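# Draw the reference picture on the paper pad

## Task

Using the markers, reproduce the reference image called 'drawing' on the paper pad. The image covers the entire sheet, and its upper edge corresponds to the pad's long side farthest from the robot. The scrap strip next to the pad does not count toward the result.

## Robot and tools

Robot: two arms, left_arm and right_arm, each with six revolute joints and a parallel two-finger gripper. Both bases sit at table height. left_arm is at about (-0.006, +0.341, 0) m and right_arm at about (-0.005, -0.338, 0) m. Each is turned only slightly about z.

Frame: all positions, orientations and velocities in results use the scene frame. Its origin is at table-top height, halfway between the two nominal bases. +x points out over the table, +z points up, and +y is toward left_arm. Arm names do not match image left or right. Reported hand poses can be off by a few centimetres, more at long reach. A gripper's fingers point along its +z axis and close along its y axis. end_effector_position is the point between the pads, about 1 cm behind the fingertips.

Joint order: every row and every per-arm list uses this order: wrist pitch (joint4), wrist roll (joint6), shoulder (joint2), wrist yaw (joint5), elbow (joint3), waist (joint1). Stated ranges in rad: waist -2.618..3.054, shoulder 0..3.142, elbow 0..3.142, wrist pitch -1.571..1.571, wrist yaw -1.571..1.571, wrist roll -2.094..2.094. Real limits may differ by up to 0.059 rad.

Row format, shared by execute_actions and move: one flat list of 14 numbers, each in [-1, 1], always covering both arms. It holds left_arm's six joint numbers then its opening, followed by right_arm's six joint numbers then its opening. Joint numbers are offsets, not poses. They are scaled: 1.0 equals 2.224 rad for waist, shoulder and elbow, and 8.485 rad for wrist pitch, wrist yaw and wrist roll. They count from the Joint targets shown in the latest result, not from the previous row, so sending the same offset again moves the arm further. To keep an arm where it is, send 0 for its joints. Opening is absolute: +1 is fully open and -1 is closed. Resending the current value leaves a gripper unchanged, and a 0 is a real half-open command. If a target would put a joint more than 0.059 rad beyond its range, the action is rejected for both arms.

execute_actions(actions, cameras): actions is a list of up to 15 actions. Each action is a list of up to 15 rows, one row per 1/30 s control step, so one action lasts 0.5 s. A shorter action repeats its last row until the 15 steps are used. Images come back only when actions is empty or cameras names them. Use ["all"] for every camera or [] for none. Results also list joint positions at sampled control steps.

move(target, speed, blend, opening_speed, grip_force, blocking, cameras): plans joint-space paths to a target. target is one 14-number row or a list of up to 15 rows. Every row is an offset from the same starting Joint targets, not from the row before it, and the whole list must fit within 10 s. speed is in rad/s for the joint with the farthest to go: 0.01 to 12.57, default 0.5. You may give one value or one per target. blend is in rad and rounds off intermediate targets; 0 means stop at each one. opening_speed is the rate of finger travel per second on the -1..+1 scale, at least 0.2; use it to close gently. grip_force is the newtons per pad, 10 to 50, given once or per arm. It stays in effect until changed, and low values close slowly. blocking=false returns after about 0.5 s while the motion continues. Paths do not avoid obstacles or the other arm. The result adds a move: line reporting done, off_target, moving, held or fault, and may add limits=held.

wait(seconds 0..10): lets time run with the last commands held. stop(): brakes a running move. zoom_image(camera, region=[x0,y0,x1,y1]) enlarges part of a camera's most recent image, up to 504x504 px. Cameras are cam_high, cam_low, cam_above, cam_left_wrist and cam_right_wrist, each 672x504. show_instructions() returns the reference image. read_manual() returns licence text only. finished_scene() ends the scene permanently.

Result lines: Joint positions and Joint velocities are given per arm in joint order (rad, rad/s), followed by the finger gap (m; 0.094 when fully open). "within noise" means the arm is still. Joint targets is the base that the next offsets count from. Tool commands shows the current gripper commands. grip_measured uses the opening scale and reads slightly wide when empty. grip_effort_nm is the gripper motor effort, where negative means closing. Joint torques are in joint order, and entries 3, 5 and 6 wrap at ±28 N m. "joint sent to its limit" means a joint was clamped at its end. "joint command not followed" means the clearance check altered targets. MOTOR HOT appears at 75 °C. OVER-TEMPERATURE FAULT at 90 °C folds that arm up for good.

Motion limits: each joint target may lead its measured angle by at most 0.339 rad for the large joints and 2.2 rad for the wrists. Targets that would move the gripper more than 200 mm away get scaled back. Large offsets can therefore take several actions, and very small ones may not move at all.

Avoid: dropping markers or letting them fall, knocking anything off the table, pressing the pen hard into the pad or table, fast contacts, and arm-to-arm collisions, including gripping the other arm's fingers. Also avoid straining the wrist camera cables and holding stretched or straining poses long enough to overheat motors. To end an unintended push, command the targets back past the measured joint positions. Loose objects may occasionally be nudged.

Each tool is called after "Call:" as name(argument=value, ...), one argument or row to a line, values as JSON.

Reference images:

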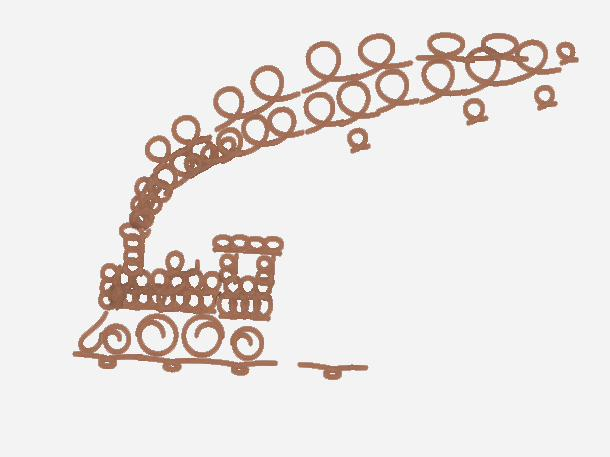

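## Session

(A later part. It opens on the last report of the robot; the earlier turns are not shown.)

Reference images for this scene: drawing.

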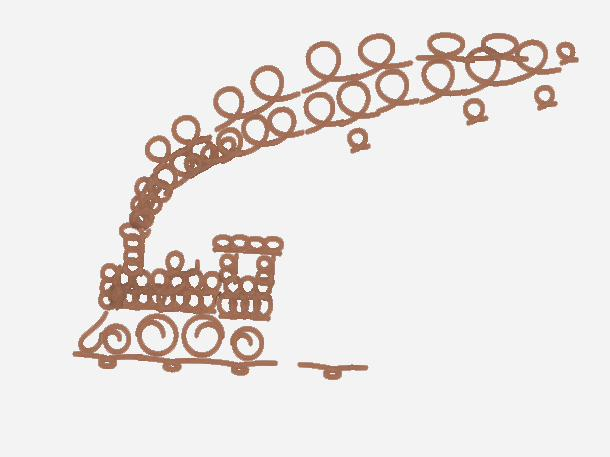

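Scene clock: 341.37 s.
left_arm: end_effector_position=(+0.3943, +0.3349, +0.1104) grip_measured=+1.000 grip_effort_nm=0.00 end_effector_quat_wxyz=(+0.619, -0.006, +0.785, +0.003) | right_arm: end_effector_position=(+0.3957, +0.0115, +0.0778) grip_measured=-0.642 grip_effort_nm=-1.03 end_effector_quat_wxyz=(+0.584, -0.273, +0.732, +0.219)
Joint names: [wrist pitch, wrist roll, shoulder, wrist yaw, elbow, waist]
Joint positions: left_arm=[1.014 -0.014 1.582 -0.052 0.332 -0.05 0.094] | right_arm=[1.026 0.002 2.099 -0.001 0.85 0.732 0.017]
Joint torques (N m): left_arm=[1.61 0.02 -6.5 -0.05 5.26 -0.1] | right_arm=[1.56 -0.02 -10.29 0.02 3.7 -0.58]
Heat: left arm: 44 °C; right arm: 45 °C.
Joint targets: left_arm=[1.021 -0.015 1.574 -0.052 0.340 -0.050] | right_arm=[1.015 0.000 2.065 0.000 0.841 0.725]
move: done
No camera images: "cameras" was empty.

Call:
move(
  target=[
    [0,0,0,0,0,0,1,0,0,-0.004995,0,-0.006997,-0.006933,-0.9],
    [0,0,0,0,0,0,1,0,0,-0.007773,0,-0.010922,-0.011758,-0.9],
    [0,0,0,0,0,0,1,0,0,0.010453,0,0.00452,-0.011758,-0.9],
    [0,0,0,0,0,0,1,0,0,0.013476,0,0.008644,-0.01667,-0.9],
    [0,0,0,0,0,0,1,0,0,0.020772,0,0.018599,-0.01863,-0.9],
    [0,0,0,0,0,0,1,0,0,0.020772,0,0.018599,-0.008108,-0.9],
    [0,0,0,0,0,0,1,0,0,0.028068,0,0.028554,-0.006043,-0.9],
    [0,0,0,0,0,0,1,0,0,0.031091,0,0.032678,-0.001236,-0.9],
    [0,0,0,0,0,0,1,0,0,0.012035,0,0.017064,-0.001236,-0.9],
    [0,0,0,0,0,0,1,0,0,0.009134,0,0.012965,0.003571,-0.9],
    [0,0,0,0,0,0,1,0,0,0.002131,0,0.003071,0.005636,-0.9],
    [0,0,0,0,0,0,1,0,0,0.002131,0,0.003071,-0.004886,-0.9],
    [0,0,0,0,0,0,1,0,0,-0.004995,0,-0.006997,-0.006933,-0.9],
    [0,0,0,0,0,0,1,0,0,-0.015067,0,-0.021021,-0.014627,-0.9],
  ],
  speed=[0.04,0.035,0.1,0.035,0.035,0.1,0.035,0.035,0.1,0.035,0.035,0.1,0.035,0.04],
  blend=[0.002,0.001,0.001,0.002,0.001,0.001,0.002,0.001,0.001,0.002,0.001,0.001,0.002,0],
  cameras=[],
)

Scene clock: 349.13 s.
left_arm: end_effector_position=(+0.3943, +0.3349, +0.1104) grip_measured=+1.000 grip_effort_nm=0.00 end_effector_quat_wxyz=(+0.619, -0.006, +0.785, +0.003) | right_arm: end_effector_position=(+0.3980, -0.0089, +0.0774) grip_measured=-0.642 grip_effort_nm=-1.03 end_effector_quat_wxyz=(+0.583, -0.263, +0.740, +0.208)
Joint names: [wrist pitch, wrist roll, shoulder, wrist yaw, elbow, waist]
Joint positions: left_arm=[1.014 -0.014 1.582 -0.052 0.332 -0.05 0.094] | right_arm=[1.025 0.002 2.065 -0.001 0.803 0.699 0.017]
Joint torques (N m): left_arm=[1.66 0.06 -6.37 -0.06 5.3 -0.12] | right_arm=[1.56 -0.02 -9.95 0.02 3.64 -0.61]
Heat: left arm: 44 °C; right arm: 45 °C.
Joint targets: left_arm=[1.021 -0.015 1.574 -0.052 0.340 -0.050] | right_arm=[1.015 0.000 2.032 0.000 0.794 0.692]
move: done
No camera images: "cameras" was empty.

Call:
move(
  target=[
    [0,0,0,0,0,0,1,0,0,-0.001352,0,-0.001934,-0.008218,-0.9],
    [0,0,0,0,0,0,1,0,0,-0.003892,0,-0.005489,-0.012948,-0.9],
    [0,0,0,0,0,0,1,0,0,0.014047,0,0.009851,-0.012948,-0.9],
    [0,0,0,0,0,0,1,0,0,0.017043,0,0.013935,-0.017947,-0.9],
    [0,0,0,0,0,0,1,0,0,0.024274,0,0.023795,-0.01994,-0.9],
    [0,0,0,0,0,0,1,0,0,0.024274,0,0.023795,-0.009418,-0.9],
    [0,0,0,0,0,0,1,0,0,0.031505,0,0.033655,-0.007316,-0.9],
    [0,0,0,0,0,0,1,0,0,0.034501,0,0.037739,-0.002426,-0.9],
    [0,0,0,0,0,0,1,0,0,0.015916,0,0.022225,-0.002426,-0.9],
    [0,0,0,0,0,0,1,0,0,0.013015,0,0.018166,0.002464,-0.9],
    [0,0,0,0,0,0,1,0,0,0.006012,0,0.008368,0.004566,-0.9],
    [0,0,0,0,0,0,1,0,0,0.006012,0,0.008368,-0.005956,-0.9],
    [0,0,0,0,0,0,1,0,0,-0.001352,0,-0.001934,-0.008218,-0.9],
    [0,0,0,0,0,0,1,0,0,-0.011156,0,-0.015468,-0.017426,-0.9],
  ],
  speed=[0.04,0.035,0.1,0.035,0.035,0.1,0.035,0.035,0.1,0.035,0.035,0.1,0.035,0.04],
  blend=[0.002,0.001,0.001,0.002,0.001,0.001,0.002,0.001,0.001,0.002,0.001,0.001,0.002,0],
  cameras=[],
)

Scene clock: 356.73 s.
left_arm: end_effector_position=(+0.3943, +0.3349, +0.1104) grip_measured=+1.000 grip_effort_nm=0.00 end_effector_quat_wxyz=(+0.619, -0.006, +0.785, +0.003) | right_arm: end_effector_position=(+0.4038, -0.0298, +0.0772) grip_measured=-0.642 grip_effort_nm=-1.03 end_effector_quat_wxyz=(+0.584, -0.249, +0.748, +0.196)
Joint names: [wrist pitch, wrist roll, shoulder, wrist yaw, elbow, waist]
Joint positions: left_arm=[1.014 -0.014 1.582 -0.052 0.332 -0.05 0.094] | right_arm=[1.025 0.002 2.039 -0.001 0.769 0.66 0.017]
Joint torques (N m): left_arm=[1.67 0.03 -6.35 -0.04 5.23 -0.14] | right_arm=[1.57 -0.03 -9.69 0.01 3.62 -0.59]
Heat: left arm: 44 °C; right arm: 45 °C.
Joint targets: left_arm=[1.021 -0.015 1.574 -0.052 0.340 -0.050] | right_arm=[1.015 0.000 2.007 0.000 0.759 0.654]
move: done
No camera images: "cameras" was empty.

Call:
move(
  target=[
    [0,0,0,0,0,0,1,0,0,-0.00416,0,-0.005772,-0.009462,-0.9],
    [0,0,0,0,0,0,1,0,0,-0.006433,0,-0.008915,-0.014074,-0.9],
    [0,0,0,0,0,0,1,0,0,0.011059,0,0.006298,-0.014074,-0.9],
    [0,0,0,0,0,0,1,0,0,0.014055,0,0.010336,-0.019184,-0.9],
    [0,0,0,0,0,0,1,0,0,0.021286,0,0.020083,-0.02122,-0.9],
    [0,0,0,0,0,0,1,0,0,0.021286,0,0.020083,-0.010698,-0.9],
    [0,0,0,0,0,0,1,0,0,0.028517,0,0.02983,-0.008549,-0.9],
    [0,0,0,0,0,0,1,0,0,0.031513,0,0.033868,-0.003552,-0.9],
    [0,0,0,0,0,0,1,0,0,0.013375,0,0.018475,-0.003552,-0.9],
    [0,0,0,0,0,0,1,0,0,0.010474,0,0.014464,0.001445,-0.9],
    [0,0,0,0,0,0,1,0,0,0.003471,0,0.00478,0.003594,-0.9],
    [0,0,0,0,0,0,1,0,0,0.003471,0,0.00478,-0.006928,-0.9],
    [0,0,0,0,0,0,1,0,0,-0.00416,0,-0.005772,-0.009462,-0.9],
    [0,0,0,0,0,0,1,0,0,-0.011254,0,-0.015581,-0.017539,-0.9],
  ],
  speed=[0.04,0.035,0.1,0.035,0.035,0.1,0.035,0.035,0.1,0.035,0.035,0.1,0.035,0.04],
  blend=[0.002,0.001,0.001,0.002,0.001,0.001,0.002,0.001,0.001,0.002,0.001,0.001,0.002,0],
  cameras=[],
)

Scene clock: 364.17 s.
left_arm: end_effector_position=(+0.3943, +0.3349, +0.1104) grip_measured=+1.000 grip_effort_nm=0.00 end_effector_quat_wxyz=(+0.619, -0.006, +0.785, +0.003) | right_arm: end_effector_position=(+0.4085, -0.0509, +0.0769) grip_measured=-0.642 grip_effort_nm=-1.03 end_effector_quat_wxyz=(+0.584, -0.236, +0.755, +0.183)
Joint names: [wrist pitch, wrist roll, shoulder, wrist yaw, elbow, waist]
Joint positions: left_arm=[1.014 -0.014 1.582 -0.052 0.332 -0.05 0.094] | right_arm=[1.025 0.002 2.013 -0.001 0.734 0.621 0.017]
Joint torques (N m): left_arm=[1.65 0.01 -6.41 -0.02 5.23 -0.1] | right_arm=[1.57 -0.03 -9.4 0.01 3.58 -0.57]
Heat: left arm: 44 °C; right arm: 45 °C.
Joint targets: left_arm=[1.021 -0.015 1.574 -0.052 0.340 -0.050] | right_arm=[1.014 0.000 1.982 0.000 0.725 0.615]
move: done
No camera images: "cameras" was empty.

Call:
move(
  target=[
    [0,0,0,0,0,0,1,0,0,-0.004837,0,-0.006501,-0.010152,-0.9],
    [0,0,0,0,0,0,1,0,0,-0.006867,0,-0.009279,-0.014622,-0.9],
    [0,0,0,0,0,0,1,0,0,0.010211,0,0.005862,-0.014622,-0.9],
    [0,0,0,0,0,0,1,0,0,0.013218,0,0.009862,-0.019831,-0.9],
    [0,0,0,0,0,0,1,0,0,0.020477,0,0.019519,-0.021905,-0.9],
    [0,0,0,0,0,0,1,0,0,0.020477,0,0.019519,-0.011383,-0.9],
    [0,0,0,0,0,0,1,0,0,0.027736,0,0.029176,-0.009191,-0.9],
    [0,0,0,0,0,0,1,0,0,0.030743,0,0.033176,-0.0041,-0.9],
    [0,0,0,0,0,0,1,0,0,0.012983,0,0.017885,-0.0041,-0.9],
    [0,0,0,0,0,0,1,0,0,0.010076,0,0.013907,0.000991,-0.9],
    [0,0,0,0,0,0,1,0,0,0.003058,0,0.004303,0.003183,-0.9],
    [0,0,0,0,0,0,1,0,0,0.003058,0,0.004303,-0.007339,-0.9],
    [0,0,0,0,0,0,1,0,0,-0.004837,0,-0.006501,-0.010152,-0.9],
    [0,0,0,0,0,0,1,0,0,-0.014892,0,-0.020022,-0.020841,-0.9],
  ],
  speed=[0.04,0.035,0.1,0.035,0.035,0.1,0.035,0.035,0.1,0.035,0.035,0.1,0.035,0.04],
  blend=[0.002,0.001,0.001,0.002,0.001,0.001,0.002,0.001,0.001,0.002,0.001,0.001,0.002,0],
  cameras=[],
)

Scene clock: 371.83 s.
left_arm: end_effector_position=(+0.3943, +0.3349, +0.1104) grip_measured=+1.000 grip_effort_nm=0.00 end_effector_quat_wxyz=(+0.619, -0.006, +0.785, +0.003) | right_arm: end_effector_position=(+0.4119, -0.0763, +0.0766) grip_measured=-0.642 grip_effort_nm=-1.03 end_effector_quat_wxyz=(+0.584, -0.219, +0.763, +0.169)
Joint names: [wrist pitch, wrist roll, shoulder, wrist yaw, elbow, waist]
Joint positions: left_arm=[1.014 -0.014 1.582 -0.052 0.332 -0.05 0.094] | right_arm=[1.025 0.002 1.979 -0.001 0.69 0.575 0.017]
Joint torques (N m): left_arm=[1.65 0.03 -6.45 -0.04 5.26 0.01] | right_arm=[1.56 -0.02 -9.07 0.01 3.52 -0.59]
Heat: left arm: 44 °C; right arm: 44 °C.
Joint targets: left_arm=[1.021 -0.015 1.574 -0.052 0.340 -0.050] | right_arm=[1.014 0.000 1.949 0.000 0.680 0.568]
move: done
No camera images: "cameras" was empty.

Call:
move(
  target=[
    [0,0,0,0,0,0,1,0,0,-0.002931,0,-0.003983,-0.011247,-0.9],
    [0,0,0,0,0,0,1,0,0,-0.004636,0,-0.006282,-0.015388,-0.9],
    [0,0,0,0,0,0,1,0,0,0.012029,0,0.008773,-0.015388,-0.9],
    [0,0,0,0,0,0,1,0,0,0.014953,0,0.012612,-0.020542,-0.9],
    [0,0,0,0,0,0,1,0,0,0.02201,0,0.02188,-0.022595,-0.9],
    [0,0,0,0,0,0,1,0,0,0.02201,0,0.02188,-0.012073,-0.9],
    [0,0,0,0,0,0,1,0,0,0.029067,0,0.031148,-0.009905,-0.9],
    [0,0,0,0,0,0,1,0,0,0.031991,0,0.034987,-0.004866,-0.9],
    [0,0,0,0,0,0,1,0,0,0.014708,0,0.019798,-0.004866,-0.9],
    [0,0,0,0,0,0,1,0,0,0.011875,0,0.015978,0.000173,-0.9],
    [0,0,0,0,0,0,1,0,0,0.005036,0,0.006758,0.002341,-0.9],
    [0,0,0,0,0,0,1,0,0,0.005036,0,0.006758,-0.008181,-0.9],
    [0,0,0,0,0,0,1,0,0,-0.002931,0,-0.003983,-0.011247,-0.9],
    [0,0,0,0,0,0,1,0,0,-0.012082,0,-0.01607,-0.022625,-0.9],
    [0,0,0,0,0,0,1,0.015616,0,-0.012082,0,-0.01607,-0.022625,-0.9],
  ],
  speed=[0.04,0.035,0.1,0.035,0.035,0.1,0.035,0.035,0.1,0.035,0.035,0.1,0.035,0.04,0.3],
  blend=[0.002,0.001,0.001,0.002,0.001,0.001,0.002,0.001,0.001,0.002,0.001,0.001,0.002,0,0],
  cameras=[],
)

Scene clock: 380.37 s.
left_arm: end_effector_position=(+0.3943, +0.3349, +0.1104) grip_measured=+1.000 grip_effort_nm=0.00 end_effector_quat_wxyz=(+0.619, -0.006, +0.785, +0.003) | right_arm: end_effector_position=(+0.4211, -0.0996, +0.0982) grip_measured=-0.642 grip_effort_nm=-1.03 end_effector_quat_wxyz=(+0.618, -0.193, +0.744, +0.162)
Joint names: [wrist pitch, wrist roll, shoulder, wrist yaw, elbow, waist]
Joint positions: left_arm=[1.014 -0.014 1.582 -0.052 0.332 -0.05 0.094] | right_arm=[1.114 0.002 1.952 -0.001 0.654 0.525 0.017]
Joint torques (N m): left_arm=[1.67 0.04 -6.41 -0.06 5.26 -0.21] | right_arm=[1.97 -0.02 -8.79 0.01 3.51 -0.57]
Heat: left arm: 44 °C; right arm: 44 °C.
Joint targets: left_arm=[1.021 -0.015 1.574 -0.052 0.340 -0.050] | right_arm=[1.147 0.000 1.922 0.000 0.645 0.518]
move: done
No camera images: "cameras" was empty.

Call:
move(
  target=[
    [0,0,0,0,0,0,1,0,0,-0.005364,0,-0.00723,0.035102,-0.9],
    [0,0,0,0,0,0,1,0,0,-0.011169,0,-0.014658,0.019346,-0.9],
    [0,0,0,0,0,0,1,-0.015616,0,-0.011169,0,-0.014658,0.019346,-0.9],
  ],
  speed=[0.3,0.06,0.15],
  blend=[0.003,0,0],
  cameras=[],
)

Call:
move(
  target=[
    [0,0,0,0,0,0,1,0,0,-0.002492,0,-0.003231,-0.003455,-0.9],
    [0,0,0,0,0,0,1,0,0,-0.003543,0,-0.004607,-0.006003,-0.9],
    [0,0,0,0,0,0,1,0,0,0.012515,0,0.010237,-0.006003,-0.9],
    [0,0,0,0,0,0,1,0,0,0.014235,0,0.01244,-0.009116,-0.9],
    [0,0,0,0,0,0,1,0,0,0.018386,0,0.017758,-0.010375,-0.9],
    [0,0,0,0,0,0,1,0,0,0.018386,0,0.017758,0.000147,-0.9],
    [0,0,0,0,0,0,1,0,0,0.022537,0,0.023076,0.001449,-0.9],
    [0,0,0,0,0,0,1,0,0,0.024257,0,0.025279,0.004519,-0.9],
    [0,0,0,0,0,0,1,0,0,0.007869,0,0.010335,0.004519,-0.9],
    [0,0,0,0,0,0,1,0,0,0.006197,0,0.008146,0.007589,-0.9],
    [0,0,0,0,0,0,1,0,0,0.002163,0,0.002864,0.008891,-0.9],
    [0,0,0,0,0,0,1,0,0,0.002163,0,0.002864,-0.001631,-0.9],
    [0,0,0,0,0,0,1,0,0,-0.002492,0,-0.003231,-0.003455,-0.9],
    [0,0,0,0,0,0,1,0,0,-0.004606,0,-0.005998,-0.008303,-0.9],
    [0,0,0,0,0,0,1,0.015616,0,-0.004606,0,-0.005998,-0.008303,-0.9],
  ],
  speed=[0.04,0.035,0.1,0.035,0.035,0.1,0.035,0.035,0.1,0.035,0.035,0.1,0.035,0.04,0.3],
  blend=[0.001,0.001,0.001,0.001,0.001,0.001,0.001,0.001,0.001,0.001,0.001,0.001,0.001,0,0],
  cameras=[],
)

Scene clock: 384.13 s.
left_arm: end_effector_position=(+0.3943, +0.3349, +0.1104) grip_measured=+1.000 grip_effort_nm=0.00 end_effector_quat_wxyz=(+0.619, -0.006, +0.785, +0.003) | right_arm: end_effector_position=(+0.3986, -0.0891, +0.0759) grip_measured=-0.642 grip_effort_nm=-1.03 end_effector_quat_wxyz=(+0.579, -0.217, +0.769, +0.164)
Joint names: [wrist pitch, wrist roll, shoulder, wrist yaw, elbow, waist]
Joint positions: left_arm=[1.014 -0.014 1.582 -0.052 0.332 -0.05 0.094] | right_arm=[1.028 0.002 1.926 -0.001 0.618 0.567 0.017]
Joint torques (N m): left_arm=[1.64 0.04 -6.53 -0.07 5.22 -0.09] | right_arm=[1.53 -0.02 -8.5 0.01 3.66 -0.55]
Heat: left arm: 44 °C; right arm: 45 °C.
Joint targets: left_arm=[1.021 -0.015 1.574 -0.052 0.340 -0.050] | right_arm=[1.014 0.000 1.897 0.000 0.612 0.561]
move: done
No camera images: "cameras" was empty.

Scene clock: 389.30 s.
left_arm: end_effector_position=(+0.3943, +0.3349, +0.1104) grip_measured=+1.000 grip_effort_nm=0.00 end_effector_quat_wxyz=(+0.619, -0.006, +0.785, +0.003) | right_arm: end_effector_position=(+0.4052, -0.0953, +0.0979) grip_measured=-0.642 grip_effort_nm=-1.03 end_effector_quat_wxyz=(+0.613, -0.203, +0.745, +0.168)
Joint names: [wrist pitch, wrist roll, shoulder, wrist yaw, elbow, waist]
Joint positions: left_arm=[1.014 -0.014 1.582 -0.052 0.332 -0.05 0.094] | right_arm=[1.114 0.002 1.915 -0.001 0.608 0.549 0.017]
Joint torques (N m): left_arm=[1.65 0.05 -6.42 -0.02 5.24 -0.03] | right_arm=[1.99 -0.02 -8.43 0.01 3.45 -0.57]
Heat: left arm: 44 °C; right arm: 45 °C.
Joint targets: left_arm=[1.021 -0.015 1.574 -0.052 0.340 -0.050] | right_arm=[1.147 0.000 1.887 0.000 0.598 0.542]
move: done
No camera images: "cameras" was empty.

Call:
move(
  target=[
    [0,0,0,0,0,0,1,0,0,0.051326,0,0.069766,0.055444,-0.9],
    [0,0,0,0,0,0,1,0,0,0.023984,0,0.031538,0.039685,-0.9],
    [0,0,0,0,0,0,1,-0.015616,0,0.023984,0,0.031538,0.039685,-0.9],
  ],
  speed=[0.4,0.08,0.15],
  blend=[0.003,0,0],
  cameras=[],
)

Call:
move(
  target=[
    [0,0,0,0,0,0,1,0,0,-0.001383,0,-0.001803,-0.003779,-0.9],
    [0,0,0,0,0,0,1,0,0,-0.002729,0,-0.0036,-0.006622,-0.9],
    [0,0,0,0,0,0,1,0,0,0.013899,0,0.011421,-0.006622,-0.9],
    [0,0,0,0,0,0,1,0,0,0.015697,0,0.01377,-0.009797,-0.9],
    [0,0,0,0,0,0,1,0,0,0.020035,0,0.01944,-0.011081,-0.9],
    [0,0,0,0,0,0,1,0,0,0.020035,0,0.01944,-0.000559,-0.9],
    [0,0,0,0,0,0,1,0,0,0.024373,0,0.02511,0.000769,-0.9],
    [0,0,0,0,0,0,1,0,0,0.026171,0,0.027459,0.0039,-0.9],
    [0,0,0,0,0,0,1,0,0,0.009203,0,0.012332,0.0039,-0.9],
    [0,0,0,0,0,0,1,0,0,0.007455,0,0.009998,0.007031,-0.9],
    [0,0,0,0,0,0,1,0,0,0.003237,0,0.004366,0.008359,-0.9],
    [0,0,0,0,0,0,1,0,0,0.003237,0,0.004366,-0.002163,-0.9],
    [0,0,0,0,0,0,1,0,0,-0.001383,0,-0.001803,-0.003779,-0.9],
    [0,0,0,0,0,0,1,0,0,-0.00562,0,-0.007461,-0.008823,-0.9],
    [0,0,0,0,0,0,1,0.015616,0,-0.00562,0,-0.007461,-0.008823,-0.9],
  ],
  speed=[0.04,0.035,0.1,0.035,0.035,0.1,0.035,0.035,0.1,0.035,0.035,0.1,0.035,0.04,0.3],
  blend=[0.001,0.001,0.001,0.001,0.001,0.001,0.001,0.001,0.001,0.001,0.001,0.001,0.001,0,0],
  cameras=[],
)

Scene clock: 393.97 s.
left_arm: end_effector_position=(+0.3943, +0.3349, +0.1104) grip_measured=+1.000 grip_effort_nm=0.00 end_effector_quat_wxyz=(+0.619, -0.006, +0.785, +0.003) | right_arm: end_effector_position=(+0.3921, -0.0532, +0.0764) grip_measured=-0.642 grip_effort_nm=-1.03 end_effector_quat_wxyz=(+0.578, -0.242, +0.757, +0.186)
Joint names: [wrist pitch, wrist roll, shoulder, wrist yaw, elbow, waist]
Joint positions: left_arm=[1.014 -0.014 1.582 -0.052 0.332 -0.05 0.094] | right_arm=[1.029 0.002 1.97 0 0.675 0.637 0.017]
Joint torques (N m): left_arm=[1.64 0.02 -6.37 0 5.16 -0.08] | right_arm=[1.53 -0.02 -8.92 0 3.73 -0.54]
Heat: left arm: 44 °C; right arm: 45 °C.
Joint targets: left_arm=[1.021 -0.015 1.574 -0.052 0.340 -0.050] | right_arm=[1.015 0.000 1.940 0.000 0.668 0.631]
move: done
No camera images: "cameras" was empty.

Scene clock: 399.30 s.
left_arm: end_effector_position=(+0.3943, +0.3349, +0.1104) grip_measured=+1.000 grip_effort_nm=0.00 end_effector_quat_wxyz=(+0.619, -0.006, +0.785, +0.003) | right_arm: end_effector_position=(+0.3987, -0.0602, +0.0983) grip_measured=-0.642 grip_effort_nm=-1.03 end_effector_quat_wxyz=(+0.611, -0.227, +0.734, +0.190)
Joint names: [wrist pitch, wrist roll, shoulder, wrist yaw, elbow, waist]
Joint positions: left_arm=[1.014 -0.014 1.582 -0.052 0.332 -0.05 0.094] | right_arm=[1.114 0.002 1.957 0 0.662 0.618 0.017]
Joint torques (N m): left_arm=[1.71 0.05 -6.28 -0.02 5.29 -0.1] | right_arm=[1.93 -0.02 -8.84 0 3.49 -0.58]
Heat: left arm: 44 °C; right arm: 45 °C.
Joint targets: left_arm=[1.021 -0.015 1.574 -0.052 0.340 -0.050] | right_arm=[1.147 0.000 1.928 0.000 0.652 0.611]
move: done
No camera images: "cameras" was empty.

Call:
move(
  target=[
    [0,0,0,0,0,0,1,0,0,0.06925,0,0.095463,0.072063,-0.9],
    [0,0,0,0,0,0,1,0,0,0.04183,0,0.056808,0.056334,-0.9],
    [0,0,0,0,0,0,1,-0.015616,0,0.04183,0,0.056808,0.056334,-0.9],
  ],
  speed=[0.5,0.08,0.15],
  blend=[0.003,0,0],
  cameras=[],
)

Call:
move(
  target=[
    [0,0,0,0,0,0,1,0,0,-0.001412,0,-0.001933,-0.002501,-0.9],
    [0,0,0,0,0,0,1,0,0,-0.003167,0,-0.00437,-0.005518,-0.9],
    [0,0,0,0,0,0,1,0,0,0.014641,0,0.01093,-0.005518,-0.9],
    [0,0,0,0,0,0,1,0,0,0.016421,0,0.013338,-0.008512,-0.9],
    [0,0,0,0,0,0,1,0,0,0.020716,0,0.019152,-0.009724,-0.9],
    [0,0,0,0,0,0,1,0,0,0.020716,0,0.019152,0.000798,-0.9],
    [0,0,0,0,0,0,1,0,0,0.025011,0,0.024966,0.00205,-0.9],
    [0,0,0,0,0,0,1,0,0,0.026791,0,0.027374,0.005004,-0.9],
    [0,0,0,0,0,0,1,0,0,0.008599,0,0.01197,0.005004,-0.9],
    [0,0,0,0,0,0,1,0,0,0.006876,0,0.009576,0.007958,-0.9],
    [0,0,0,0,0,0,1,0,0,0.002716,0,0.0038,0.00921,-0.9],
    [0,0,0,0,0,0,1,0,0,0.002716,0,0.0038,-0.001312,-0.9],
    [0,0,0,0,0,0,1,0,0,-0.001412,0,-0.001933,-0.002501,-0.9],
    [0,0,0,0,0,0,1,0,0,-0.005834,0,-0.008073,-0.006581,-0.9],
    [0,0,0,0,0,0,1,0.015616,0,-0.005834,0,-0.008073,-0.006581,-0.9],
  ],
  speed=[0.04,0.035,0.1,0.035,0.035,0.1,0.035,0.035,0.1,0.035,0.035,0.1,0.035,0.04,0.3],
  blend=[0.001,0.001,0.001,0.001,0.001,0.001,0.001,0.001,0.001,0.001,0.001,0.001,0.001,0,0],
  cameras=[],
)

Scene clock: 403.80 s.
left_arm: end_effector_position=(+0.3943, +0.3349, +0.1104) grip_measured=+1.000 grip_effort_nm=0.00 end_effector_quat_wxyz=(+0.619, -0.006, +0.785, +0.003) | right_arm: end_effector_position=(+0.3803, +0.0054, +0.0773) grip_measured=-0.642 grip_effort_nm=-1.03 end_effector_quat_wxyz=(+0.577, -0.279, +0.735, +0.220)
Joint names: [wrist pitch, wrist roll, shoulder, wrist yaw, elbow, waist]
Joint positions: left_arm=[1.014 -0.014 1.582 -0.052 0.332 -0.05 0.094] | right_arm=[1.029 0.002 2.053 0 0.785 0.743 0.017]
Joint torques (N m): left_arm=[1.64 0.04 -6.31 -0.06 5.16 -0.13] | right_arm=[1.52 -0.02 -9.83 0.01 3.85 -0.54]
Heat: left arm: 44 °C; right arm: 45 °C.
Joint targets: left_arm=[1.021 -0.015 1.574 -0.052 0.340 -0.050] | right_arm=[1.014 0.000 2.021 -0.001 0.778 0.737]
move: done
No camera images: "cameras" was empty.

Scene clock: 409.10 s.
left_arm: end_effector_position=(+0.3943, +0.3349, +0.1104) grip_measured=+1.000 grip_effort_nm=0.00 end_effector_quat_wxyz=(+0.619, -0.006, +0.785, +0.003) | right_arm: end_effector_position=(+0.3855, +0.0002, +0.0990) grip_measured=-0.642 grip_effort_nm=-1.03 end_effector_quat_wxyz=(+0.609, -0.265, +0.712, +0.227)
Joint names: [wrist pitch, wrist roll, shoulder, wrist yaw, elbow, waist]
Joint positions: left_arm=[1.014 -0.014 1.582 -0.052 0.332 -0.05 0.094] | right_arm=[1.114 0.002 2.04 0 0.77 0.729 0.017]
Joint torques (N m): left_arm=[1.69 0.05 -6.54 -0.05 5.15 0.01] | right_arm=[1.97 -0.02 -9.7 0 3.62 -0.58]
Heat: left arm: 44 °C; right arm: 45 °C.
Joint targets: left_arm=[1.021 -0.015 1.574 -0.052 0.340 -0.050] | right_arm=[1.147 0.000 2.008 -0.001 0.760 0.722]
move: done
No camera images: "cameras" was empty.

Call:
show_instructions(
)

Reference images for this scene: drawing.

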